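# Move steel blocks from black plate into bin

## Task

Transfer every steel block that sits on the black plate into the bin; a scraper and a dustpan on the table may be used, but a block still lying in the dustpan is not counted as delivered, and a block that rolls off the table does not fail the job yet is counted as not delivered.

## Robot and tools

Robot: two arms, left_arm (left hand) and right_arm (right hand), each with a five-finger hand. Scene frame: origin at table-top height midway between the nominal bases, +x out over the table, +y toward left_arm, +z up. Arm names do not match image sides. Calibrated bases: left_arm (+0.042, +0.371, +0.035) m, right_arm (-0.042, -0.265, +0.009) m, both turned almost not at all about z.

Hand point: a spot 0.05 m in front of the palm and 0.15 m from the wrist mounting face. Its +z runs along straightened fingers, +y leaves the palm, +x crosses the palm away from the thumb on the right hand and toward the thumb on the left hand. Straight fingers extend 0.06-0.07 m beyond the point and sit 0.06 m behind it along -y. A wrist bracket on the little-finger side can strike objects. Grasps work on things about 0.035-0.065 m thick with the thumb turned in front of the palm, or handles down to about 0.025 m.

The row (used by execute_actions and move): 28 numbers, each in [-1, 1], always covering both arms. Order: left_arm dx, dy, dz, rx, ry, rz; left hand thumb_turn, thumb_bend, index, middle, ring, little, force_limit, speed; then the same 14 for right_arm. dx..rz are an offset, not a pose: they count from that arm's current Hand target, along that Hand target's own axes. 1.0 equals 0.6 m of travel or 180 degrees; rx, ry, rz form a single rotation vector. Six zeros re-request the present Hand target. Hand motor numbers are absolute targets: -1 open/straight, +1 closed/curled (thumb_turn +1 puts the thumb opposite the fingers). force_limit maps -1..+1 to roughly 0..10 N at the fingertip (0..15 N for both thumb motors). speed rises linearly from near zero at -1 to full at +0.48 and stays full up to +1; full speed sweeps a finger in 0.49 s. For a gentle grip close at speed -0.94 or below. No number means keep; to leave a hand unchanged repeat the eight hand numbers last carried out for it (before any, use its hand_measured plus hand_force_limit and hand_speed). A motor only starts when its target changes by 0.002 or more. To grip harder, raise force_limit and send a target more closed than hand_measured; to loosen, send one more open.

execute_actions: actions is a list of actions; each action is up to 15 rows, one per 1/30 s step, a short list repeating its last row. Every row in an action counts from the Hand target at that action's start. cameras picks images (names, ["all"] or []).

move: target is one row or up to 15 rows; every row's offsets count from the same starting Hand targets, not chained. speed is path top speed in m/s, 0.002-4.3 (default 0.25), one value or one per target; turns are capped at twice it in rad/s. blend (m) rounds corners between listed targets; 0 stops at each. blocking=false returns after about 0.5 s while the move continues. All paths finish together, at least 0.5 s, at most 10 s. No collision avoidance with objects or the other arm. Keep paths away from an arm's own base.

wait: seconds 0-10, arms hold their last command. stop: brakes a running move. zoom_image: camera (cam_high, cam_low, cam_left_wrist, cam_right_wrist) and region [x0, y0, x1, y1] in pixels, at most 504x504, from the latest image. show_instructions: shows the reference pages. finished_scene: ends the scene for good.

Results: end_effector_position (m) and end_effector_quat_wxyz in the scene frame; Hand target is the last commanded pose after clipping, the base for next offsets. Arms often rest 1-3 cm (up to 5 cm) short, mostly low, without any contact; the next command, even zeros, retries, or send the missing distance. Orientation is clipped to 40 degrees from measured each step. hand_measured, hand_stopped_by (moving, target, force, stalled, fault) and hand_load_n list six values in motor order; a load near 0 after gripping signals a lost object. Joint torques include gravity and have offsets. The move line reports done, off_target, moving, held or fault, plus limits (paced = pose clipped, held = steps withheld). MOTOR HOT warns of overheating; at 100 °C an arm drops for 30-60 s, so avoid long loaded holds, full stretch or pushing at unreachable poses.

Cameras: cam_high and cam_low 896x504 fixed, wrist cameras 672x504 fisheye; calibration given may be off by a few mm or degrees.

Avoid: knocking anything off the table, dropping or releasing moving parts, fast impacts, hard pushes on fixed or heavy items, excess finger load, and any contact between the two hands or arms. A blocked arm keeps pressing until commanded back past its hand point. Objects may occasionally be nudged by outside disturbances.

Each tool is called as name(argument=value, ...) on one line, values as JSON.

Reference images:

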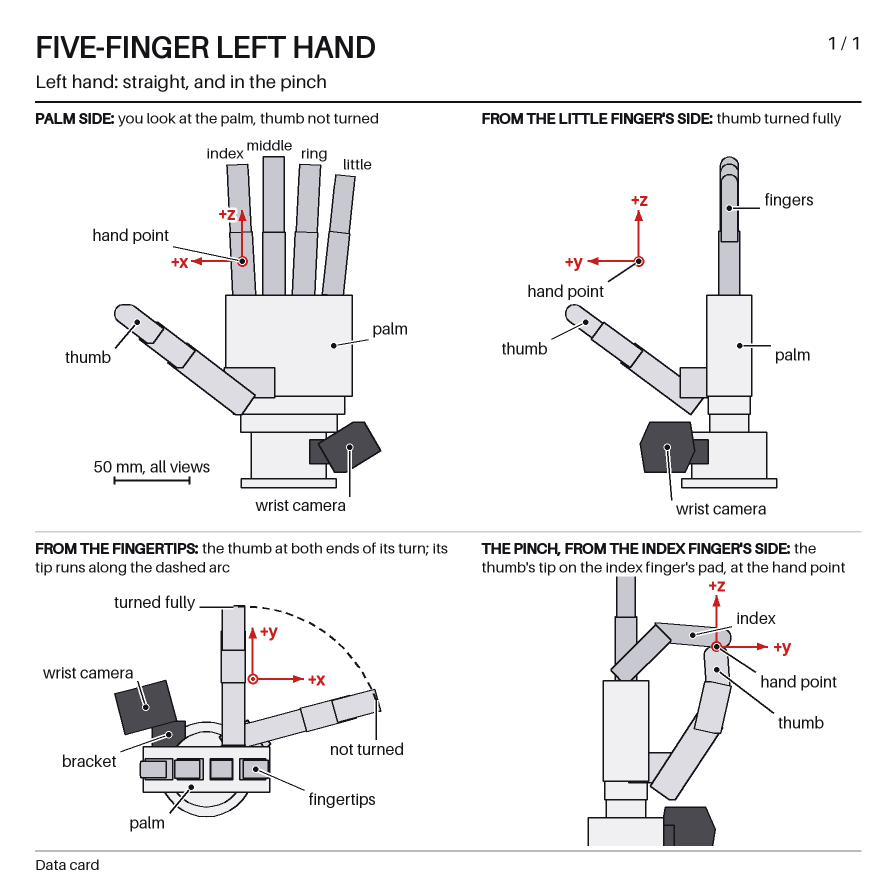

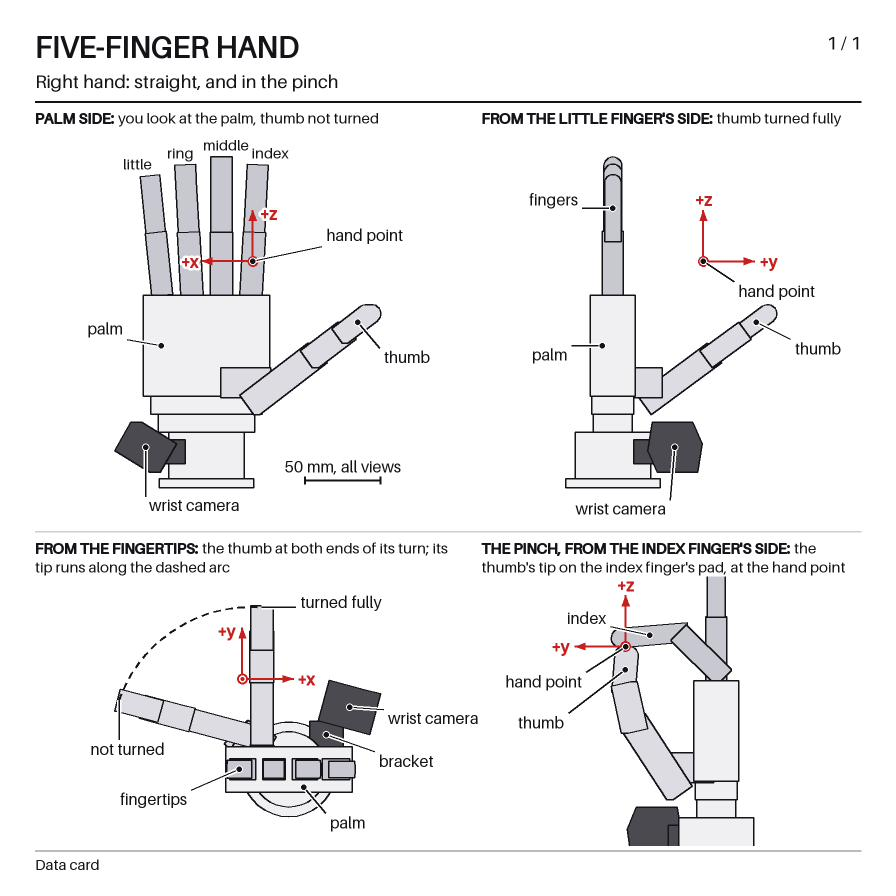

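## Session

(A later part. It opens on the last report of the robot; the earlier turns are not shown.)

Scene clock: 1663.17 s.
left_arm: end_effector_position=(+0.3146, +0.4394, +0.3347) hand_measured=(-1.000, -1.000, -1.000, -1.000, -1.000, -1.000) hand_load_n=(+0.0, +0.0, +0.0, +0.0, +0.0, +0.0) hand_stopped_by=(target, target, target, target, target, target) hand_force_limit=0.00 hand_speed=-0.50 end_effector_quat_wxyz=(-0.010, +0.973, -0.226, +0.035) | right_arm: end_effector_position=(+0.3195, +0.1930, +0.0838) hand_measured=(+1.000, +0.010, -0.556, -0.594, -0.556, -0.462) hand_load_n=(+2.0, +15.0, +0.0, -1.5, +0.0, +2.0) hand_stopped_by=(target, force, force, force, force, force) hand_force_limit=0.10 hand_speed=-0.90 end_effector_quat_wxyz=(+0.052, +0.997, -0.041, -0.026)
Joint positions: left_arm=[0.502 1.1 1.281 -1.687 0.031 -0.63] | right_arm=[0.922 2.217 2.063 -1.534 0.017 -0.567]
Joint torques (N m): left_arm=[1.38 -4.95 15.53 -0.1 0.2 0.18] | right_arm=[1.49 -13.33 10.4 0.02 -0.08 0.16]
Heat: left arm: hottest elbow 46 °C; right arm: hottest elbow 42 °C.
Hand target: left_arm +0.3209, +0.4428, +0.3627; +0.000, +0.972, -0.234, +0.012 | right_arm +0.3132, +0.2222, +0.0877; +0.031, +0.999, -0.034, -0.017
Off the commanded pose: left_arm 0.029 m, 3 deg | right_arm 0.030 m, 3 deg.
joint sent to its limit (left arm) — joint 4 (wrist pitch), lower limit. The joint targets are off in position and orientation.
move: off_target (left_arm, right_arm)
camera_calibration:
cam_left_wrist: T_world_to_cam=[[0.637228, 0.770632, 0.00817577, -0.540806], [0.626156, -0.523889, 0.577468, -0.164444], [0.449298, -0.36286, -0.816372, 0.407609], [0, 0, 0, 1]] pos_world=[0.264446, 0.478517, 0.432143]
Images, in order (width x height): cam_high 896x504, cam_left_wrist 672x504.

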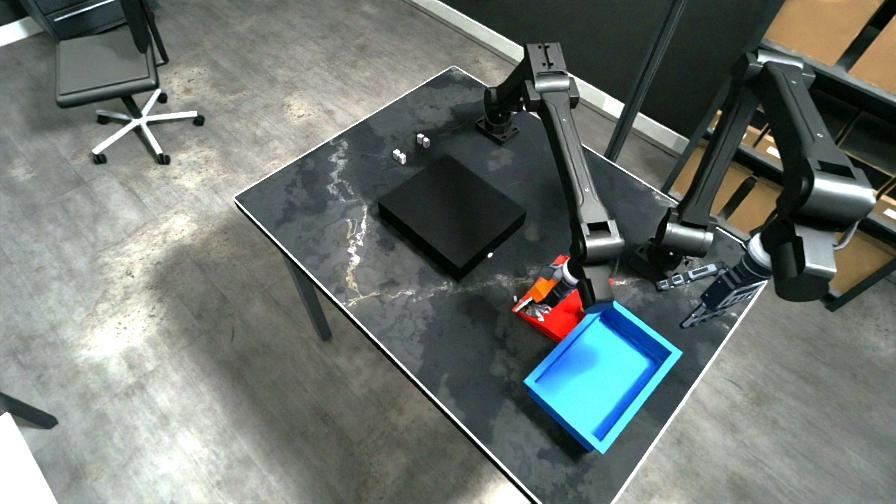

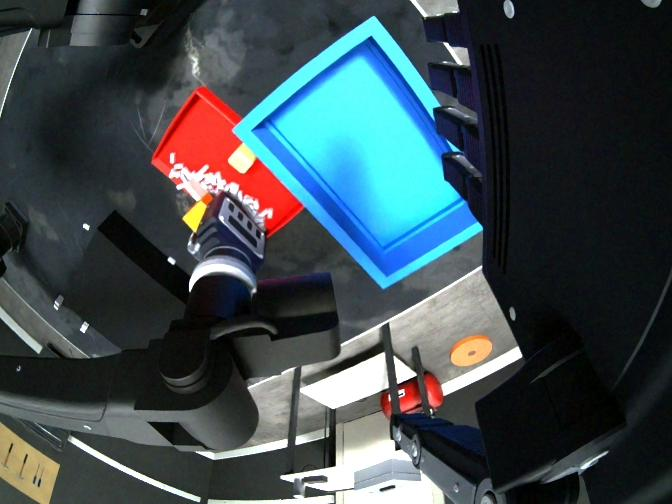

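move(target=[0,0,0,0,0,0,-1,-1,-1,-1,-1,-1,0,-0.5, -0.0095,-0.066,0.002,0,0,0,1,0.8,-0.2,-0.2,-0.2,-0.3,0.1,-0.9], speed=0.05, cameras=["cam_high","cam_left_wrist"])

zoom_image(camera="cam_left_wrist", region=[80, 50, 330, 270])

Scene clock: 1670.80 s.
left_arm: end_effector_position=(+0.3146, +0.4394, +0.3347) hand_measured=(-1.000, -1.000, -1.000, -1.000, -1.000, -1.000) hand_load_n=(+0.0, +0.0, +0.0, +0.0, +0.0, +0.0) hand_stopped_by=(target, target, target, target, target, target) hand_force_limit=0.00 hand_speed=-0.50 end_effector_quat_wxyz=(-0.010, +0.973, -0.226, +0.035) | right_arm: end_effector_position=(+0.3221, +0.2309, +0.0847) hand_measured=(+1.000, +0.010, -0.556, -0.594, -0.556, -0.462) hand_load_n=(+2.0, +16.0, +0.0, -2.0, +0.0, +0.0) hand_stopped_by=(target, force, force, force, force, force) hand_force_limit=0.10 hand_speed=-0.90 end_effector_quat_wxyz=(+0.053, +0.997, -0.051, -0.023)
Joint positions: left_arm=[0.502 1.1 1.281 -1.687 0.031 -0.63] | right_arm=[0.951 2.329 2.266 -1.621 0.019 -0.518]
Joint torques (N m): left_arm=[1.32 -5.07 15.58 -0.1 0.18 0.18] | right_arm=[2.02 -13.98 10.41 0.2 -0.2 0.13]
Heat: left arm: hottest elbow 47 °C; right arm: hottest elbow 43 °C.
Hand target: left_arm +0.3209, +0.4428, +0.3627; +0.000, +0.972, -0.234, +0.012 | right_arm +0.3102, +0.2620, +0.0842; +0.031, +0.999, -0.034, -0.017
Off the commanded pose: left_arm 0.029 m, 3 deg | right_arm 0.033 m, 3 deg.
joint sent to its limit (left arm) — joint 4 (wrist pitch), lower limit. The joint targets are off in position and orientation.
move: off_target (left_arm, right_arm)
camera_calibration:
cam_left_wrist: T_world_to_cam=[[0.637228, 0.770632, 0.00817577, -0.540806], [0.626156, -0.523889, 0.577468, -0.164444], [0.449298, -0.36286, -0.816372, 0.407609], [0, 0, 0, 1]] pos_world=[0.264446, 0.478517, 0.432143]
Images, in order (width x height): cam_high 896x504, cam_left_wrist 672x504.

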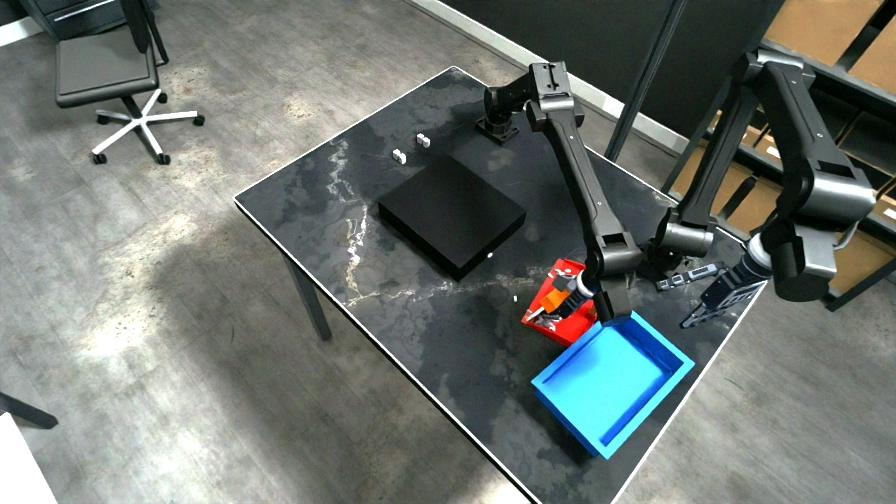

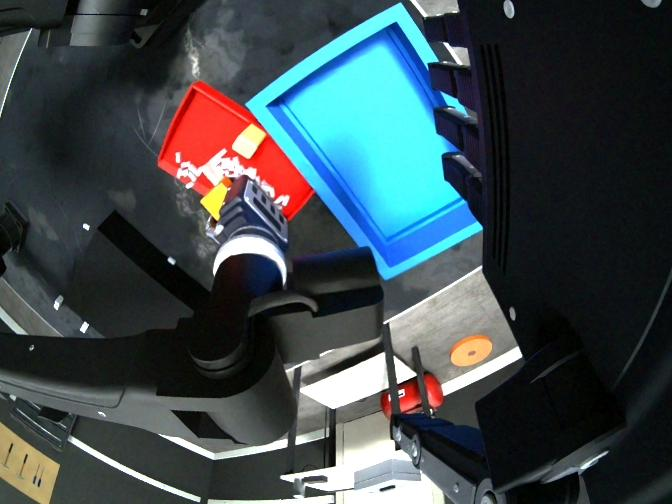

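Scaled by 2.016 from the camera's 672x504 image, which has a finer 960x720 frame.

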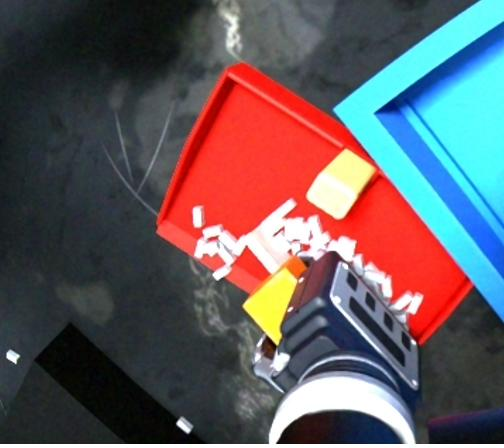

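move(target=[[0,0,0,0,0,0,-1,-1,-1,-1,-1,-1,0,-0.5, 0,0,-0.14,0,0,0,1,0.8,-0.2,-0.2,-0.2,-0.3,0.1,-0.9],[0,0,0,0,0,0,-1,-1,-1,-1,-1,-1,0,-0.5, -0.095,0.77,-0.24,0,0,0,1,0.8,-0.2,-0.2,-0.2,-0.3,0.1,-0.9]], speed=0.2, blend=0.01, cameras=["cam_high","cam_left_wrist","cam_low"])

zoom_image(camera="cam_high", region=[460, 200, 640, 360])

zoom_image(camera="cam_left_wrist", region=[80, 50, 330, 270])

Scene clock: 1678.97 s.
left_arm: end_effector_position=(+0.3146, +0.4394, +0.3347) hand_measured=(-1.000, -1.000, -1.000, -1.000, -1.000, -1.000) hand_load_n=(+0.0, +0.0, +0.0, +0.0, +0.0, +0.0) hand_stopped_by=(target, target, target, target, target, target) hand_force_limit=0.00 hand_speed=-0.50 end_effector_quat_wxyz=(-0.010, +0.973, -0.226, +0.035) | right_arm: end_effector_position=(+0.3083, +0.2437, +0.0910) hand_measured=(+1.000, +0.010, -0.556, -0.594, -0.556, -0.462) hand_load_n=(+1.5, +14.5, +0.0, +0.0, +0.0, +3.0) hand_stopped_by=(target, force, force, force, force, force) hand_force_limit=0.10 hand_speed=-0.90 end_effector_quat_wxyz=(+0.051, +0.998, -0.034, -0.031)
Joint positions: left_arm=[0.502 1.1 1.281 -1.687 0.031 -0.63] | right_arm=[0.978 2.344 2.309 -1.655 0.002 -0.529]
Joint torques (N m): left_arm=[1.2 -5.01 15.49 -0.17 0.18 0.19] | right_arm=[-1.08 -16.32 7.39 -0.03 0.13 0.04]
Heat: left arm: hottest elbow 47 °C; right arm: hottest elbow 43 °C.
Hand target: left_arm +0.3209, +0.4428, +0.3627; +0.000, +0.972, -0.234, +0.012 | right_arm +0.3165, +0.2420, +0.0999; +0.045, +0.998, -0.042, -0.024 (not the last commanded pose)
Off the commanded pose: left_arm 0.029 m, 3 deg | right_arm 0.468 m, 3 deg.
joint sent to its limit (left arm) — joint 4 (wrist pitch), lower limit. The joint targets are off in position and orientation.
move: held (right_arm; a check stopped the path), off_target (left_arm); path passed 0 of 2 targets; limits=held
pose unreachable (right arm): on one or more control steps of this call, first in action 0 (counted from 0), this arm could not follow its commanded pose, so it was not sent that pose on those steps. It may still have moved: this result reports where it is.
cause: moving toward the commanded pose would bring a part of the arm too close to another arm (a part of this arm just beyond joint 4 (wrist pitch) and a part of the left arm just beyond its joint 6 (wrist roll), where that arm would come to rest).
camera_calibration:
cam_left_wrist: T_world_to_cam=[[0.637228, 0.770632, 0.00817577, -0.540806], [0.626156, -0.523889, 0.577468, -0.164444], [0.449298, -0.36286, -0.816372, 0.407609], [0, 0, 0, 1]] pos_world=[0.264446, 0.478517, 0.432143]
Images, in order (width x height): cam_high 896x504, cam_low 896x504, cam_left_wrist 672x504.

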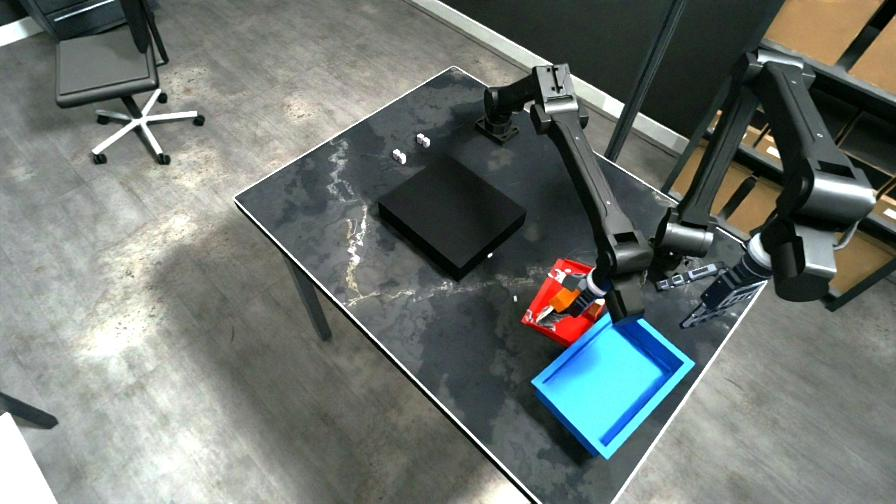

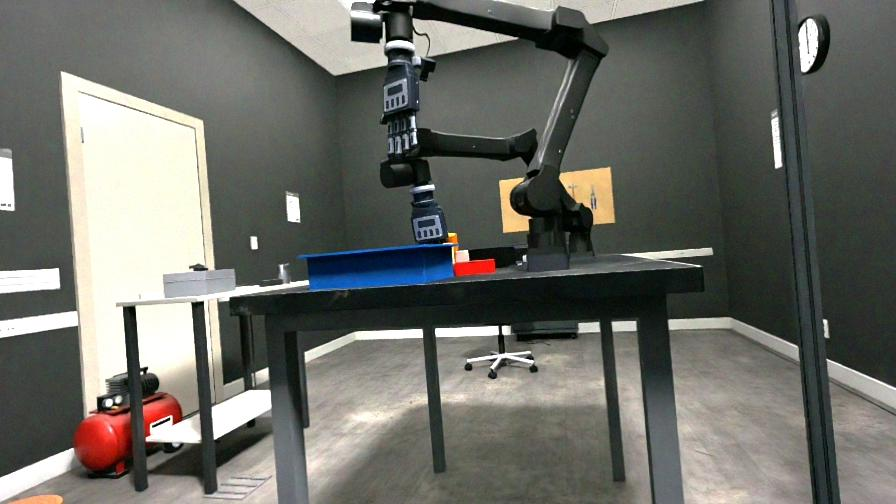

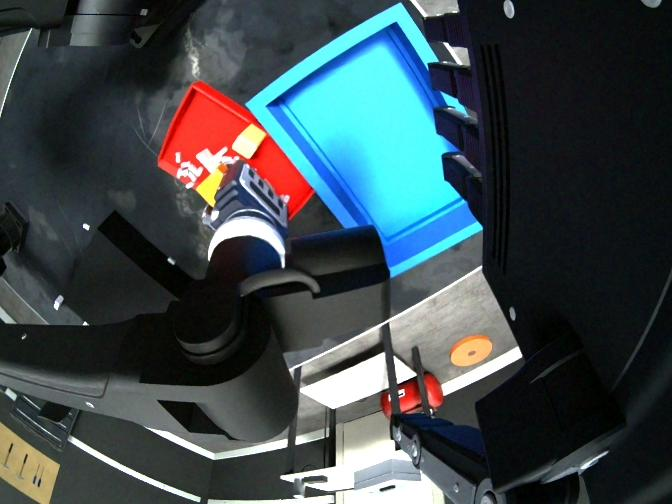

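Scaled by 2.800.

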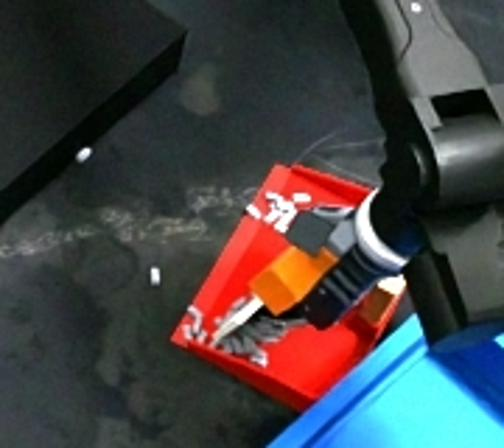

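Scaled by 2.016 from the camera's 672x504 image, which has a finer 960x720 frame.

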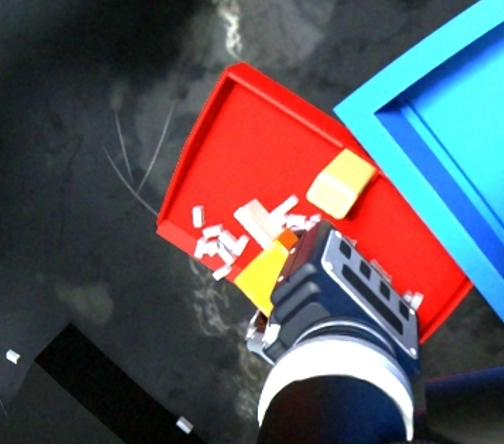

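move(target=[0.133,-0.105,-0.03,0,0,0,-1,-1,-1,-1,-1,-1,0,-0.5, 0,0,0,0,0,0,1,0.8,-0.2,-0.2,-0.2,-0.3,0.1,-0.9], speed=0.15, cameras=[])

move(target=[[0,0,0,0,0,0,-1,-1,-1,-1,-1,-1,0,-0.5, 0,0,-0.1,0,0,0,1,0.8,-0.2,-0.2,-0.2,-0.3,0.1,-0.9],[0,0,0,0,0,0,-1,-1,-1,-1,-1,-1,0,-0.5, -0.095,0.77,-0.24,0,0,0,1,0.8,-0.2,-0.2,-0.2,-0.3,0.1,-0.9]], speed=0.2, blend=0.01, cameras=["cam_high","cam_left_wrist","cam_low"])

zoom_image(camera="cam_high", region=[460, 200, 640, 360])

zoom_image(camera="cam_left_wrist", region=[80, 50, 330, 270])

Scene clock: 1687.83 s.
left_arm: end_effector_position=(+0.4056, +0.4583, +0.3618) hand_measured=(-1.000, -1.000, -1.000, -1.000, -1.000, -1.000) hand_load_n=(+0.0, +0.0, +0.0, +0.0, +0.0, +0.0) hand_stopped_by=(target, target, target, target, target, target) hand_force_limit=0.00 hand_speed=-0.50 end_effector_quat_wxyz=(-0.016, +0.969, -0.242, +0.046) | right_arm: end_effector_position=(+0.3090, +0.2432, +0.0910) hand_measured=(+1.000, +0.010, -0.556, -0.594, -0.556, -0.462) hand_load_n=(+1.5, +14.5, +0.0, +0.0, +0.0, +3.0) hand_stopped_by=(target, force, force, force, force, force) hand_force_limit=0.10 hand_speed=-0.90 end_effector_quat_wxyz=(+0.051, +0.998, -0.034, -0.031)
Joint positions: left_arm=[0.435 1.332 1.544 -1.69 0.031 -0.665] | right_arm=[0.976 2.344 2.309 -1.655 0.002 -0.529]
Joint torques (N m): left_arm=[0.38 -6.71 15.6 0.01 0.07 -0.06] | right_arm=[-1.2 -16.32 7.38 0.01 0.13 0.04]
Heat: left arm: hottest elbow 47 °C; right arm: hottest elbow 42 °C.
Hand target: left_arm +0.4201, +0.4627, +0.3830; +0.000, +0.972, -0.234, +0.012 | right_arm +0.3165, +0.2420, +0.0999; +0.045, +0.998, -0.042, -0.024
Off the commanded pose: left_arm 0.026 m, 4 deg | right_arm 0.012 m, 1 deg.
joint sent to its limit (left arm) — joint 4 (wrist pitch), lower limit. The joint targets are off in position and orientation.
move: off_target (left_arm, right_arm)
No camera images: "cameras" was empty.

Scene clock: 1691.67 s.
left_arm: end_effector_position=(+0.4057, +0.4583, +0.3618) hand_measured=(-1.000, -1.000, -1.000, -1.000, -1.000, -1.000) hand_load_n=(+0.0, +0.0, +0.0, +0.0, +0.0, +0.5) hand_stopped_by=(target, target, target, target, target, target) hand_force_limit=0.00 hand_speed=-0.50 end_effector_quat_wxyz=(-0.016, +0.969, -0.241, +0.046) | right_arm: end_effector_position=(+0.2265, -0.1950, +0.2772) hand_measured=(+1.000, +0.010, -0.556, -0.594, -0.556, -0.462) hand_load_n=(+1.5, +14.5, +0.0, +0.0, +0.0, +3.0) hand_stopped_by=(target, force, force, force, force, force) hand_force_limit=0.10 hand_speed=-0.90 end_effector_quat_wxyz=(+0.037, +0.998, -0.047, -0.009)
Joint positions: left_arm=[0.435 1.332 1.544 -1.69 0.031 -0.666] | right_arm=[0.431 1.238 1.292 -1.675 0.057 -1.046]
Joint torques (N m): left_arm=[0.26 -6.95 15.62 -0.06 0.07 -0.05] | right_arm=[-1.9 -4.89 7.58 -0.28 0.24 -0.1]
Heat: left arm: hottest elbow 47 °C; right arm: hottest elbow 42 °C.
Hand target: left_arm +0.4201, +0.4627, +0.3830; +0.000, +0.972, -0.234, +0.012 | right_arm +0.2294, -0.1991, +0.2876; +0.045, +0.998, -0.042, -0.024
Off the commanded pose: left_arm 0.026 m, 4 deg | right_arm 0.012 m, 2 deg.
joint sent to its limit (left arm) — joint 4 (wrist pitch), lower limit. The joint targets are off in position and orientation.
joint sent to its limit (right arm) — joint 4 (wrist pitch), lower limit. The joint targets are off in position, not in orientation.
move: off_target (left_arm, right_arm)
camera_calibration:
cam_left_wrist: T_world_to_cam=[[0.660116, 0.750511, 0.0313003, -0.62223], [0.595028, -0.547884, 0.588018, -0.207432], [0.458463, -0.369535, -0.808242, 0.392064], [0, 0, 0, 1]] pos_world=[0.354425, 0.498223, 0.458332]
Images, in order (width x height): cam_high 896x504, cam_low 896x504, cam_left_wrist 672x504.

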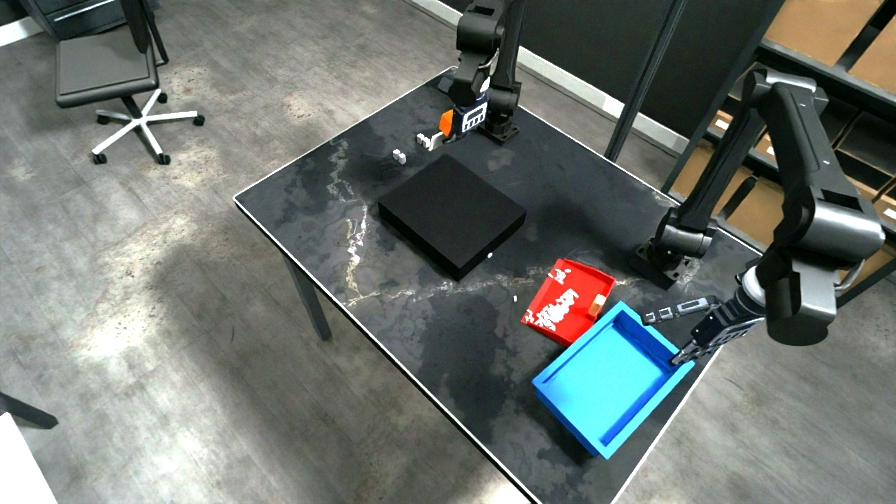

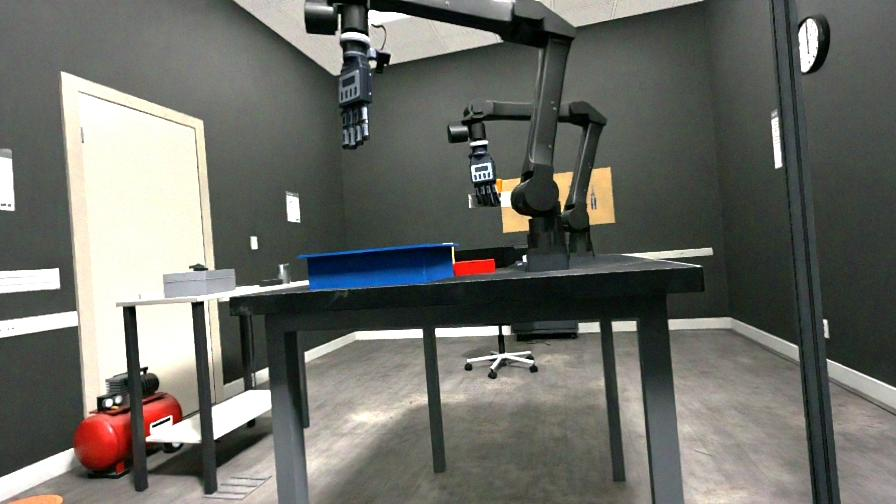

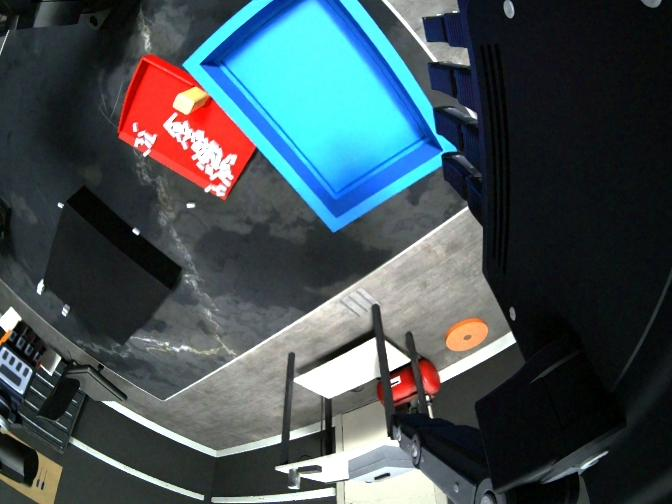

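Scaled by 2.800.

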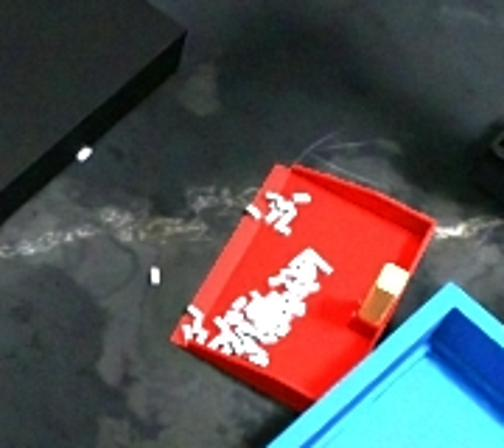

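Scaled by 2.016 from the camera's 672x504 image, which has a finer 960x720 frame.

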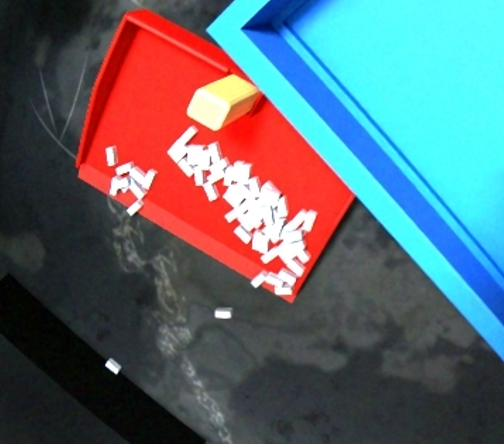

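zoom_image(camera="cam_high", region=[540, 250, 640, 350])

zoom_image(camera="cam_left_wrist", region=[110, 40, 270, 210])

Scaled by 5.040.

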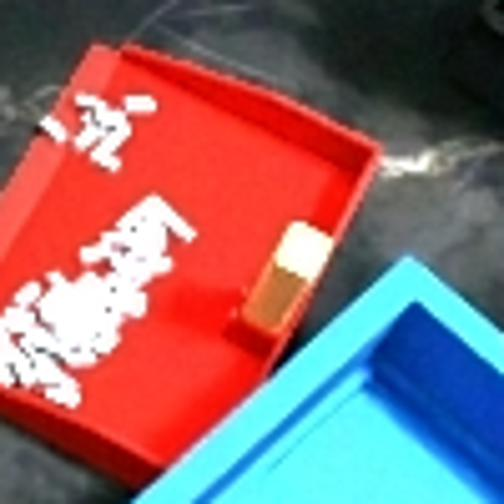

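Scaled by 2.965 from the camera's 672x504 image, which has a finer 960x720 frame.

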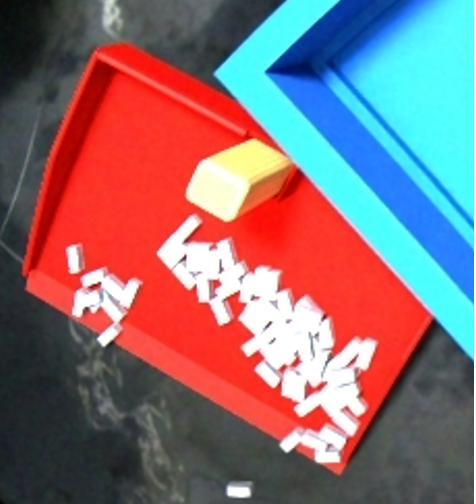

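move(target=[-0.0505,0.2747,0.2217,0,0,-0.2167,1,-1,-1,-1,-1,-1,0,-0.5, 0,0,0,0,0,0,1,0.8,-0.2,-0.2,-0.2,-0.3,0.1,-0.9], speed=0.15, cameras=["cam_high","cam_left_wrist"])

zoom_image(camera="cam_high", region=[500, 220, 660, 380])

Scene clock: 1763.57 s.
left_arm: end_effector_position=(+0.3173, +0.3297, +0.2426) hand_measured=(+1.000, -1.000, -1.000, -1.000, -1.000, -1.000) hand_load_n=(+0.0, +0.0, +0.0, +0.0, +0.0, +0.0) hand_stopped_by=(target, target, target, target, target, target) hand_force_limit=0.00 hand_speed=-0.50 end_effector_quat_wxyz=(+0.001, +0.995, +0.096, -0.007) | right_arm: end_effector_position=(+0.2265, -0.1950, +0.2772) hand_measured=(+1.000, +0.010, -0.556, -0.594, -0.556, -0.462) hand_load_n=(+1.5, +14.5, +0.0, +0.0, +0.0, +3.0) hand_stopped_by=(target, force, force, force, force, force) hand_force_limit=0.10 hand_speed=-0.90 end_effector_quat_wxyz=(+0.037, +0.998, -0.047, -0.009)
Joint positions: left_arm=[0.073 0.947 0.944 -1.581 0.003 -1.707] | right_arm=[0.431 1.238 1.292 -1.675 0.057 -1.046]
Joint torques (N m): left_arm=[0.26 -3.08 9.77 0.59 0.01 -0.04] | right_arm=[-1.79 -5.07 7.57 -0.25 0.24 -0.09]
Heat: left arm: hottest elbow 48 °C; right arm: hottest elbow 41 °C.
Hand target: left_arm +0.3214, +0.3290, +0.2482; +0.004, +0.994, +0.104, +0.012 | right_arm +0.2294, -0.1991, +0.2876; +0.045, +0.998, -0.042, -0.024
Off the commanded pose: left_arm 0.007 m, 2 deg | right_arm 0.012 m, 2 deg.
joint sent to its limit (right arm) — joint 4 (wrist pitch), lower limit. The joint targets are off in position, not in orientation.
move: off_target (right_arm)
camera_calibration:
cam_left_wrist: T_world_to_cam=[[0.0410375, 0.998163, -0.0445727, -0.330321], [0.853038, -0.0117738, 0.521716, -0.397689], [0.520233, -0.0594321, -0.851954, 0.177508], [0, 0, 0, 1]] pos_world=[0.260454, 0.335581, 0.343986]
Images, in order (width x height): cam_high 896x504, cam_left_wrist 672x504.

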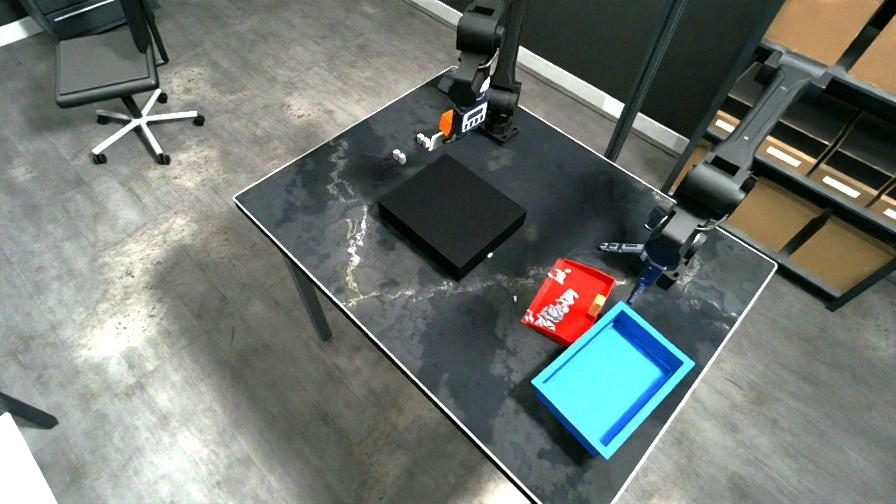

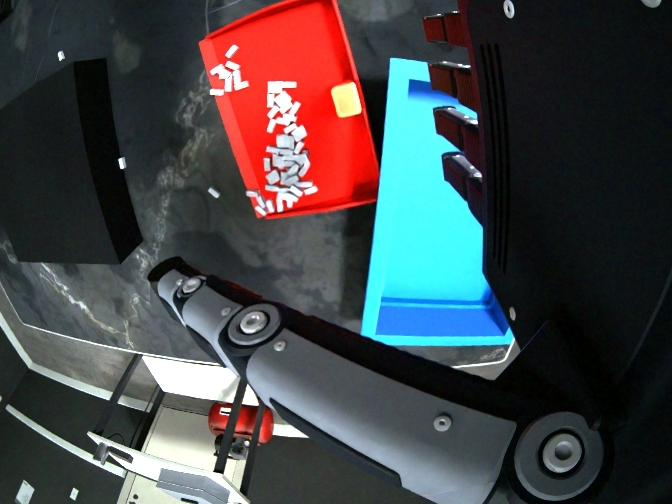

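Scaled by 3.150.

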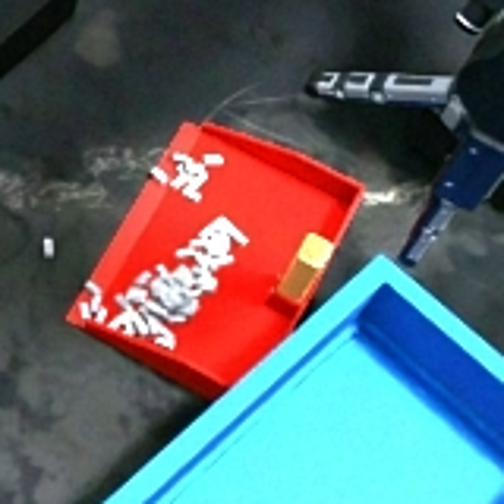

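zoom_image(camera="cam_left_wrist", region=[250, 20, 450, 220])

Scaled by 2.520 from the camera's 672x504 image, which has a finer 960x720 frame.

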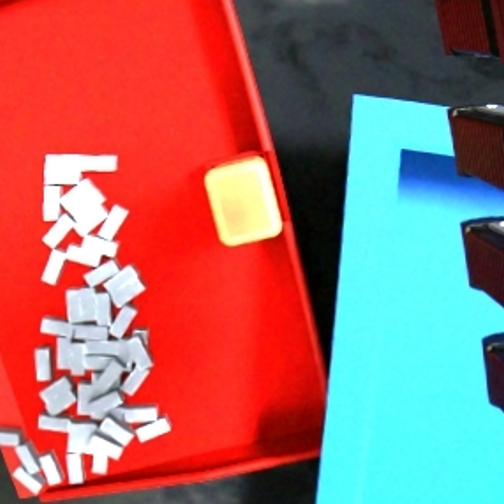

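move(target=[-0.0333,0.0048,0.083,0,0,0,1,-1,-1,-1,-1,-1,0,-0.5, 0,0,0,0,0,0,1,0.8,-0.2,-0.2,-0.2,-0.3,0.1,-0.9], speed=0.1, cameras=["cam_high","cam_left_wrist"])

zoom_image(camera="cam_high", region=[500, 220, 660, 380])

zoom_image(camera="cam_left_wrist", region=[250, 0, 450, 200])

Scene clock: 1787.83 s.
left_arm: end_effector_position=(+0.2982, +0.3215, +0.1922) hand_measured=(+1.000, -1.000, -1.000, -1.000, -1.000, -1.000) hand_load_n=(+0.0, +0.0, +0.0, +0.0, +0.0, +0.0) hand_stopped_by=(target, target, target, target, target, target) hand_force_limit=0.00 hand_speed=-0.50 end_effector_quat_wxyz=(+0.001, +0.996, +0.094, -0.007) | right_arm: end_effector_position=(+0.2265, -0.1950, +0.2772) hand_measured=(+1.000, +0.010, -0.556, -0.594, -0.556, -0.462) hand_load_n=(+1.5, +14.5, +0.0, +0.0, +0.0, +3.0) hand_stopped_by=(target, force, force, force, force, force) hand_force_limit=0.10 hand_speed=-0.90 end_effector_quat_wxyz=(+0.037, +0.998, -0.047, -0.009)
Joint positions: left_arm=[0.04 0.899 0.786 -1.472 0.003 -1.736] | right_arm=[0.431 1.238 1.292 -1.675 0.057 -1.046]
Joint torques (N m): left_arm=[0.38 -2.02 9.7 0.65 0.02 -0.04] | right_arm=[-1.85 -5.01 7.56 -0.31 0.24 -0.09]
Heat: left arm: hottest elbow 45 °C; right arm: hottest elbow 41 °C.
Hand target: left_arm +0.3037, +0.3217, +0.1980; +0.004, +0.994, +0.104, +0.012 | right_arm +0.2294, -0.1991, +0.2876; +0.045, +0.998, -0.042, -0.024
Off the commanded pose: left_arm 0.008 m, 2 deg | right_arm 0.012 m, 2 deg.
joint sent to its limit (right arm) — joint 4 (wrist pitch), lower limit. The joint targets are off in position, not in orientation.
move: off_target (right_arm)
camera_calibration:
cam_left_wrist: T_world_to_cam=[[0.0440297, 0.998047, -0.0443078, -0.324674], [0.853876, -0.0145723, 0.520272, -0.354314], [0.51861, -0.0607408, -0.852851, 0.144964], [0, 0, 0, 1]] pos_world=[0.241656, 0.327682, 0.293587]
Images, in order (width x height): cam_high 896x504, cam_left_wrist 672x504.

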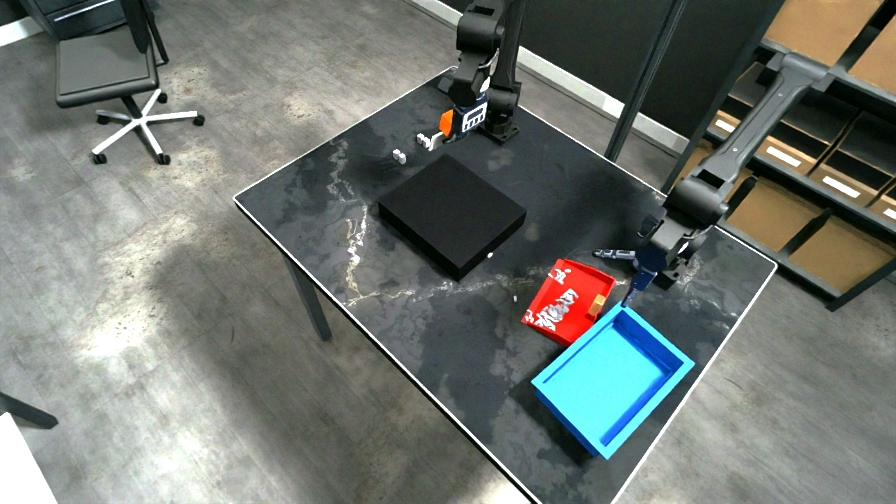

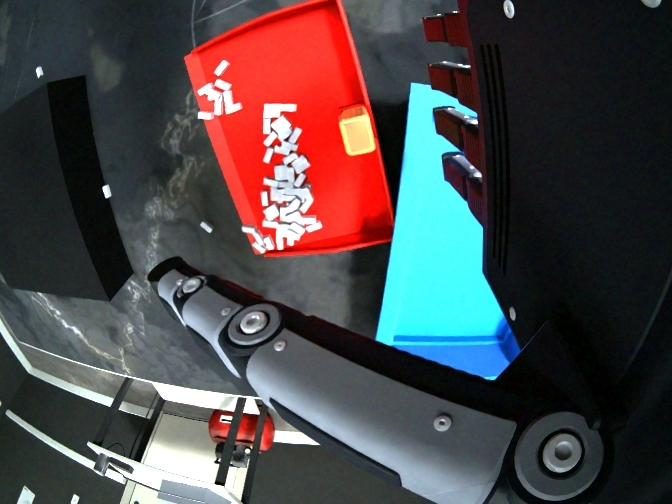

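Scaled by 3.150.

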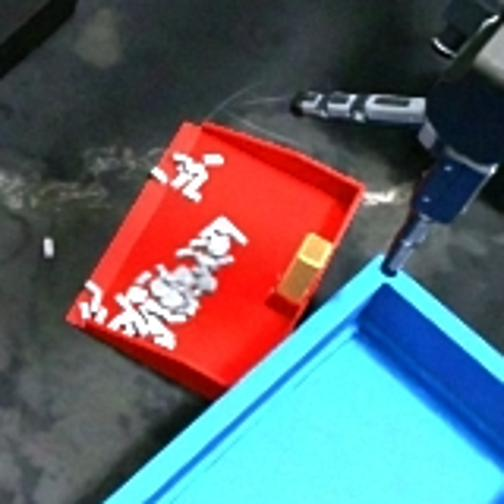

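Scaled by 2.520 from the camera's 672x504 image, which has a finer 960x720 frame.

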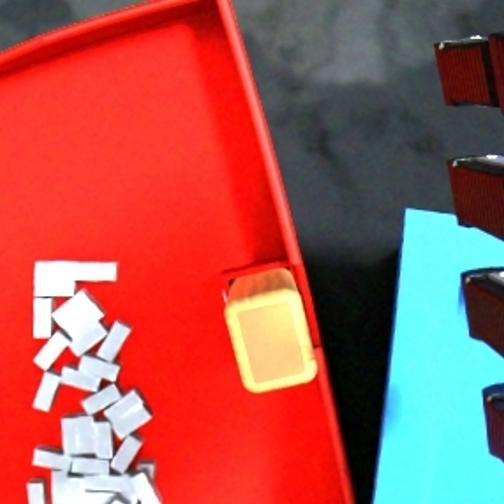

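move(target=[[0,0.02,0.0,0,0,0,1,-1,-1,-1,-1,-1,0,-0.5, 0,0,0,0,0,0,1,0.8,-0.2,-0.2,-0.2,-0.3,0.1,-0.9],[0,0.02,0.075,0,0,0,1,-1,-1,-1,-1,-1,0,-0.5, 0,0,0,0,0,0,1,0.8,-0.2,-0.2,-0.2,-0.3,0.1,-0.9]], speed=0.08, cameras=["cam_high","cam_left_wrist"])

zoom_image(camera="cam_high", region=[540, 230, 660, 350])

Scene clock: 1799.87 s.
left_arm: end_effector_position=(+0.3013, +0.3107, +0.1536) hand_measured=(+1.000, -1.000, -1.000, -1.000, -1.000, -1.000) hand_load_n=(+0.0, +0.0, +0.0, +0.0, +0.0, +0.0) hand_stopped_by=(target, target, target, target, target, target) hand_force_limit=0.00 hand_speed=-0.50 end_effector_quat_wxyz=(+0.002, +0.995, +0.096, +0.006) | right_arm: end_effector_position=(+0.2265, -0.1950, +0.2772) hand_measured=(+1.000, +0.010, -0.556, -0.594, -0.556, -0.462) hand_load_n=(+1.5, +14.5, +0.0, +0.5, +0.0, +3.0) hand_stopped_by=(target, force, force, force, force, force) hand_force_limit=0.10 hand_speed=-0.90 end_effector_quat_wxyz=(+0.037, +0.998, -0.047, -0.009)
Joint positions: left_arm=[-0.012 0.907 0.685 -1.335 0.002 -1.791] | right_arm=[0.431 1.238 1.292 -1.675 0.057 -1.046]
Joint torques (N m): left_arm=[0.44 0.21 9.65 0.72 0.01 -0.05] | right_arm=[-1.9 -5.01 7.58 -0.29 0.24 -0.09]
Heat: left arm: hottest elbow 45 °C; right arm: hottest elbow 41 °C.
Hand target: left_arm +0.3072, +0.3098, +0.1532; +0.004, +0.994, +0.104, +0.012 | right_arm +0.2294, -0.1991, +0.2876; +0.045, +0.998, -0.042, -0.024
Off the commanded pose: left_arm 0.006 m, 1 deg | right_arm 0.012 m, 2 deg.
joint sent to its limit (right arm) — joint 4 (wrist pitch), lower limit. The joint targets are off in position, not in orientation.
move: off_target (right_arm)
camera_calibration:
cam_left_wrist: T_world_to_cam=[[0.0421491, 0.998244, -0.0416162, -0.315575], [0.839334, -0.0127826, 0.543466, -0.336844], [0.54198, -0.0578365, -0.838399, 0.0996437], [0, 0, 0, 1]] pos_world=[0.242021, 0.316479, 0.253472]
Images, in order (width x height): cam_high 896x504, cam_left_wrist 672x504.

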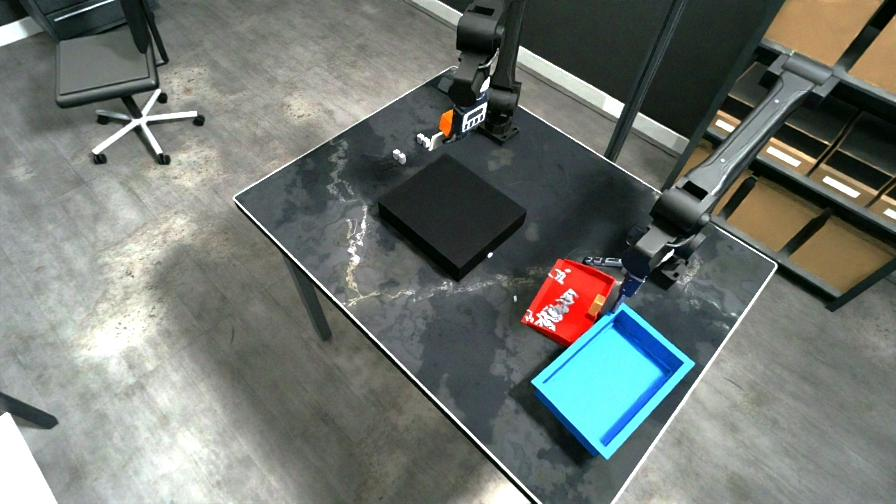

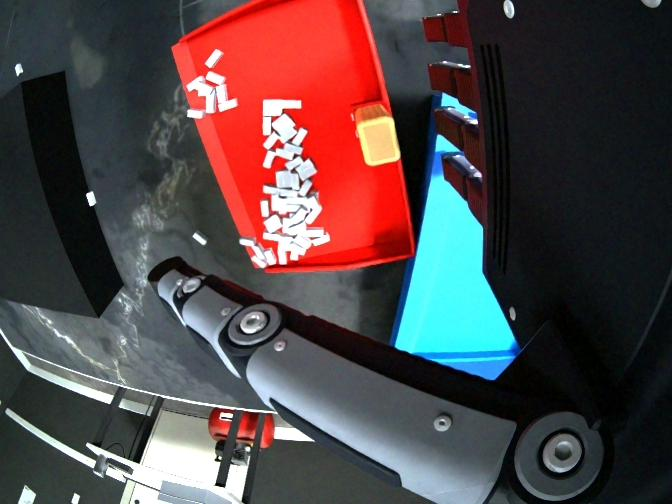

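Scaled by 4.200.

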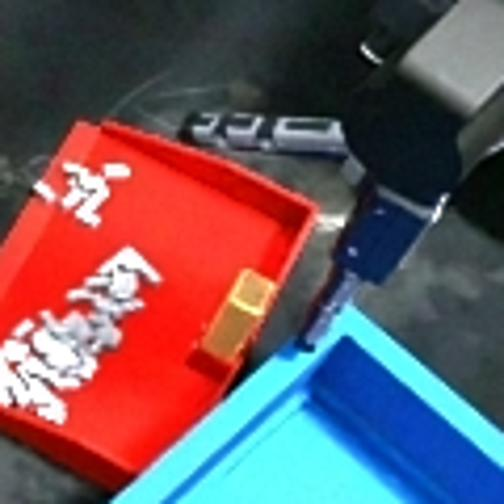

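move(target=[[0,0,0.015,0,0,0,1,-1,-1,-1,-1,-1,0,-0.5, 0,0,0,0,0,0,1,0.8,-0.2,-0.2,-0.2,-0.3,0.1,-0.9],[-0.0035,0.0808,0.015,0,0,0,1,-1,-1,-1,-1,-1,0,-0.5, 0,0,0,0,0,0,1,0.8,-0.2,-0.2,-0.2,-0.3,0.1,-0.9]], speed=0.05, cameras=["cam_high","cam_left_wrist"])

zoom_image(camera="cam_high", region=[540, 230, 660, 350])

Scene clock: 1808.33 s.
left_arm: end_effector_position=(+0.3055, +0.2735, +0.1371) hand_measured=(+1.000, -1.000, -1.000, -1.000, -1.000, -1.000) hand_load_n=(+0.0, +0.0, +0.0, +0.0, +0.0, +0.0) hand_stopped_by=(target, target, target, target, target, target) hand_force_limit=0.00 hand_speed=-0.50 end_effector_quat_wxyz=(-0.010, +0.994, +0.112, +0.000) | right_arm: end_effector_position=(+0.2265, -0.1950, +0.2772) hand_measured=(+1.000, +0.010, -0.556, -0.594, -0.556, -0.462) hand_load_n=(+1.5, +14.5, +0.0, +0.0, +0.0, +2.5) hand_stopped_by=(target, force, force, force, force, force) hand_force_limit=0.10 hand_speed=-0.90 end_effector_quat_wxyz=(+0.037, +0.998, -0.047, -0.009)
Joint positions: left_arm=[-0.202 0.961 0.674 -1.291 -0.02 -2.013] | right_arm=[0.431 1.238 1.292 -1.675 0.057 -1.046]
Joint torques (N m): left_arm=[-0.21 -0.32 11.22 0.85 0.6 0] | right_arm=[-1.9 -5.13 7.58 -0.28 0.24 -0.09]
Heat: left arm: hottest elbow 44 °C; right arm: hottest elbow 41 °C.
Hand target: left_arm +0.3154, +0.2618, +0.1446; +0.004, +0.994, +0.104, +0.012 | right_arm +0.2294, -0.1991, +0.2876; +0.045, +0.998, -0.042, -0.024
Off the commanded pose: left_arm 0.017 m, 2 deg | right_arm 0.012 m, 2 deg.
joint sent to its limit (right arm) — joint 4 (wrist pitch), lower limit. The joint targets are off in position, not in orientation.
move: off_target (left_arm, right_arm)
camera_calibration:
cam_left_wrist: T_world_to_cam=[[0.00941461, 0.999769, -0.0193424, -0.272795], [0.847614, 0.00228382, 0.530608, -0.336722], [0.53053, -0.0213904, -0.847396, 0.0762197], [0, 0, 0, 1]] pos_world=[0.247542, 0.275131, 0.237979]
Images, in order (width x height): cam_high 896x504, cam_left_wrist 672x504.

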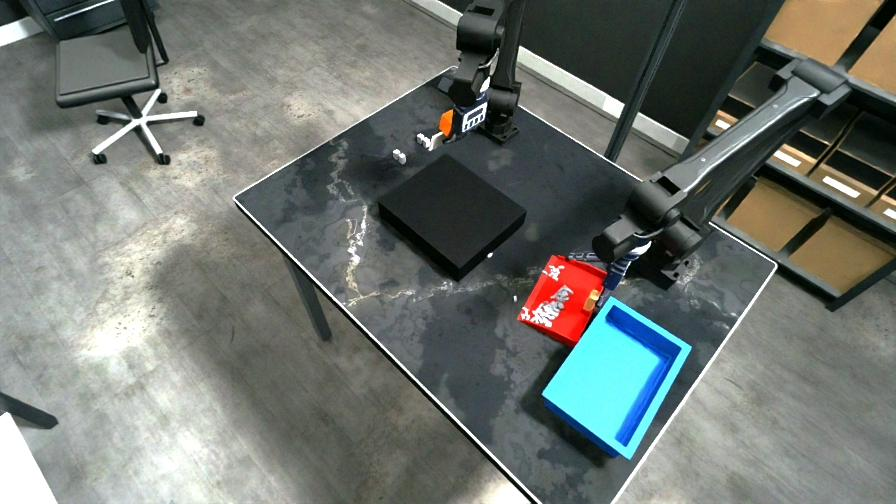

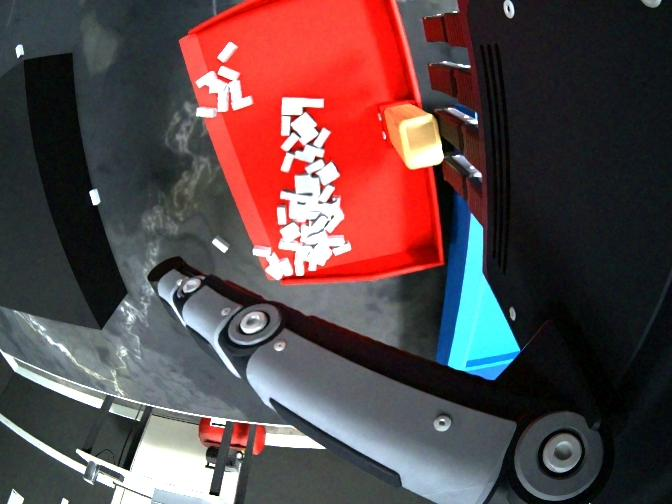

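Scaled by 4.200.

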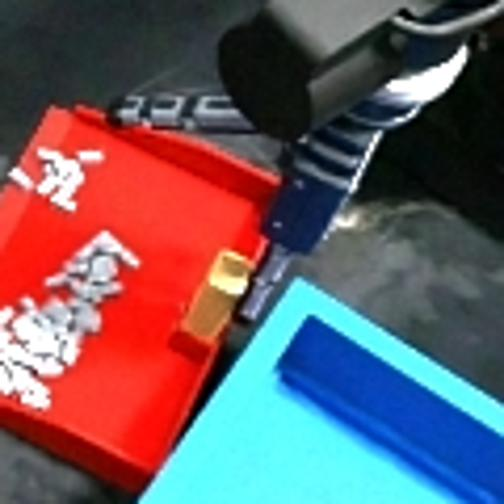

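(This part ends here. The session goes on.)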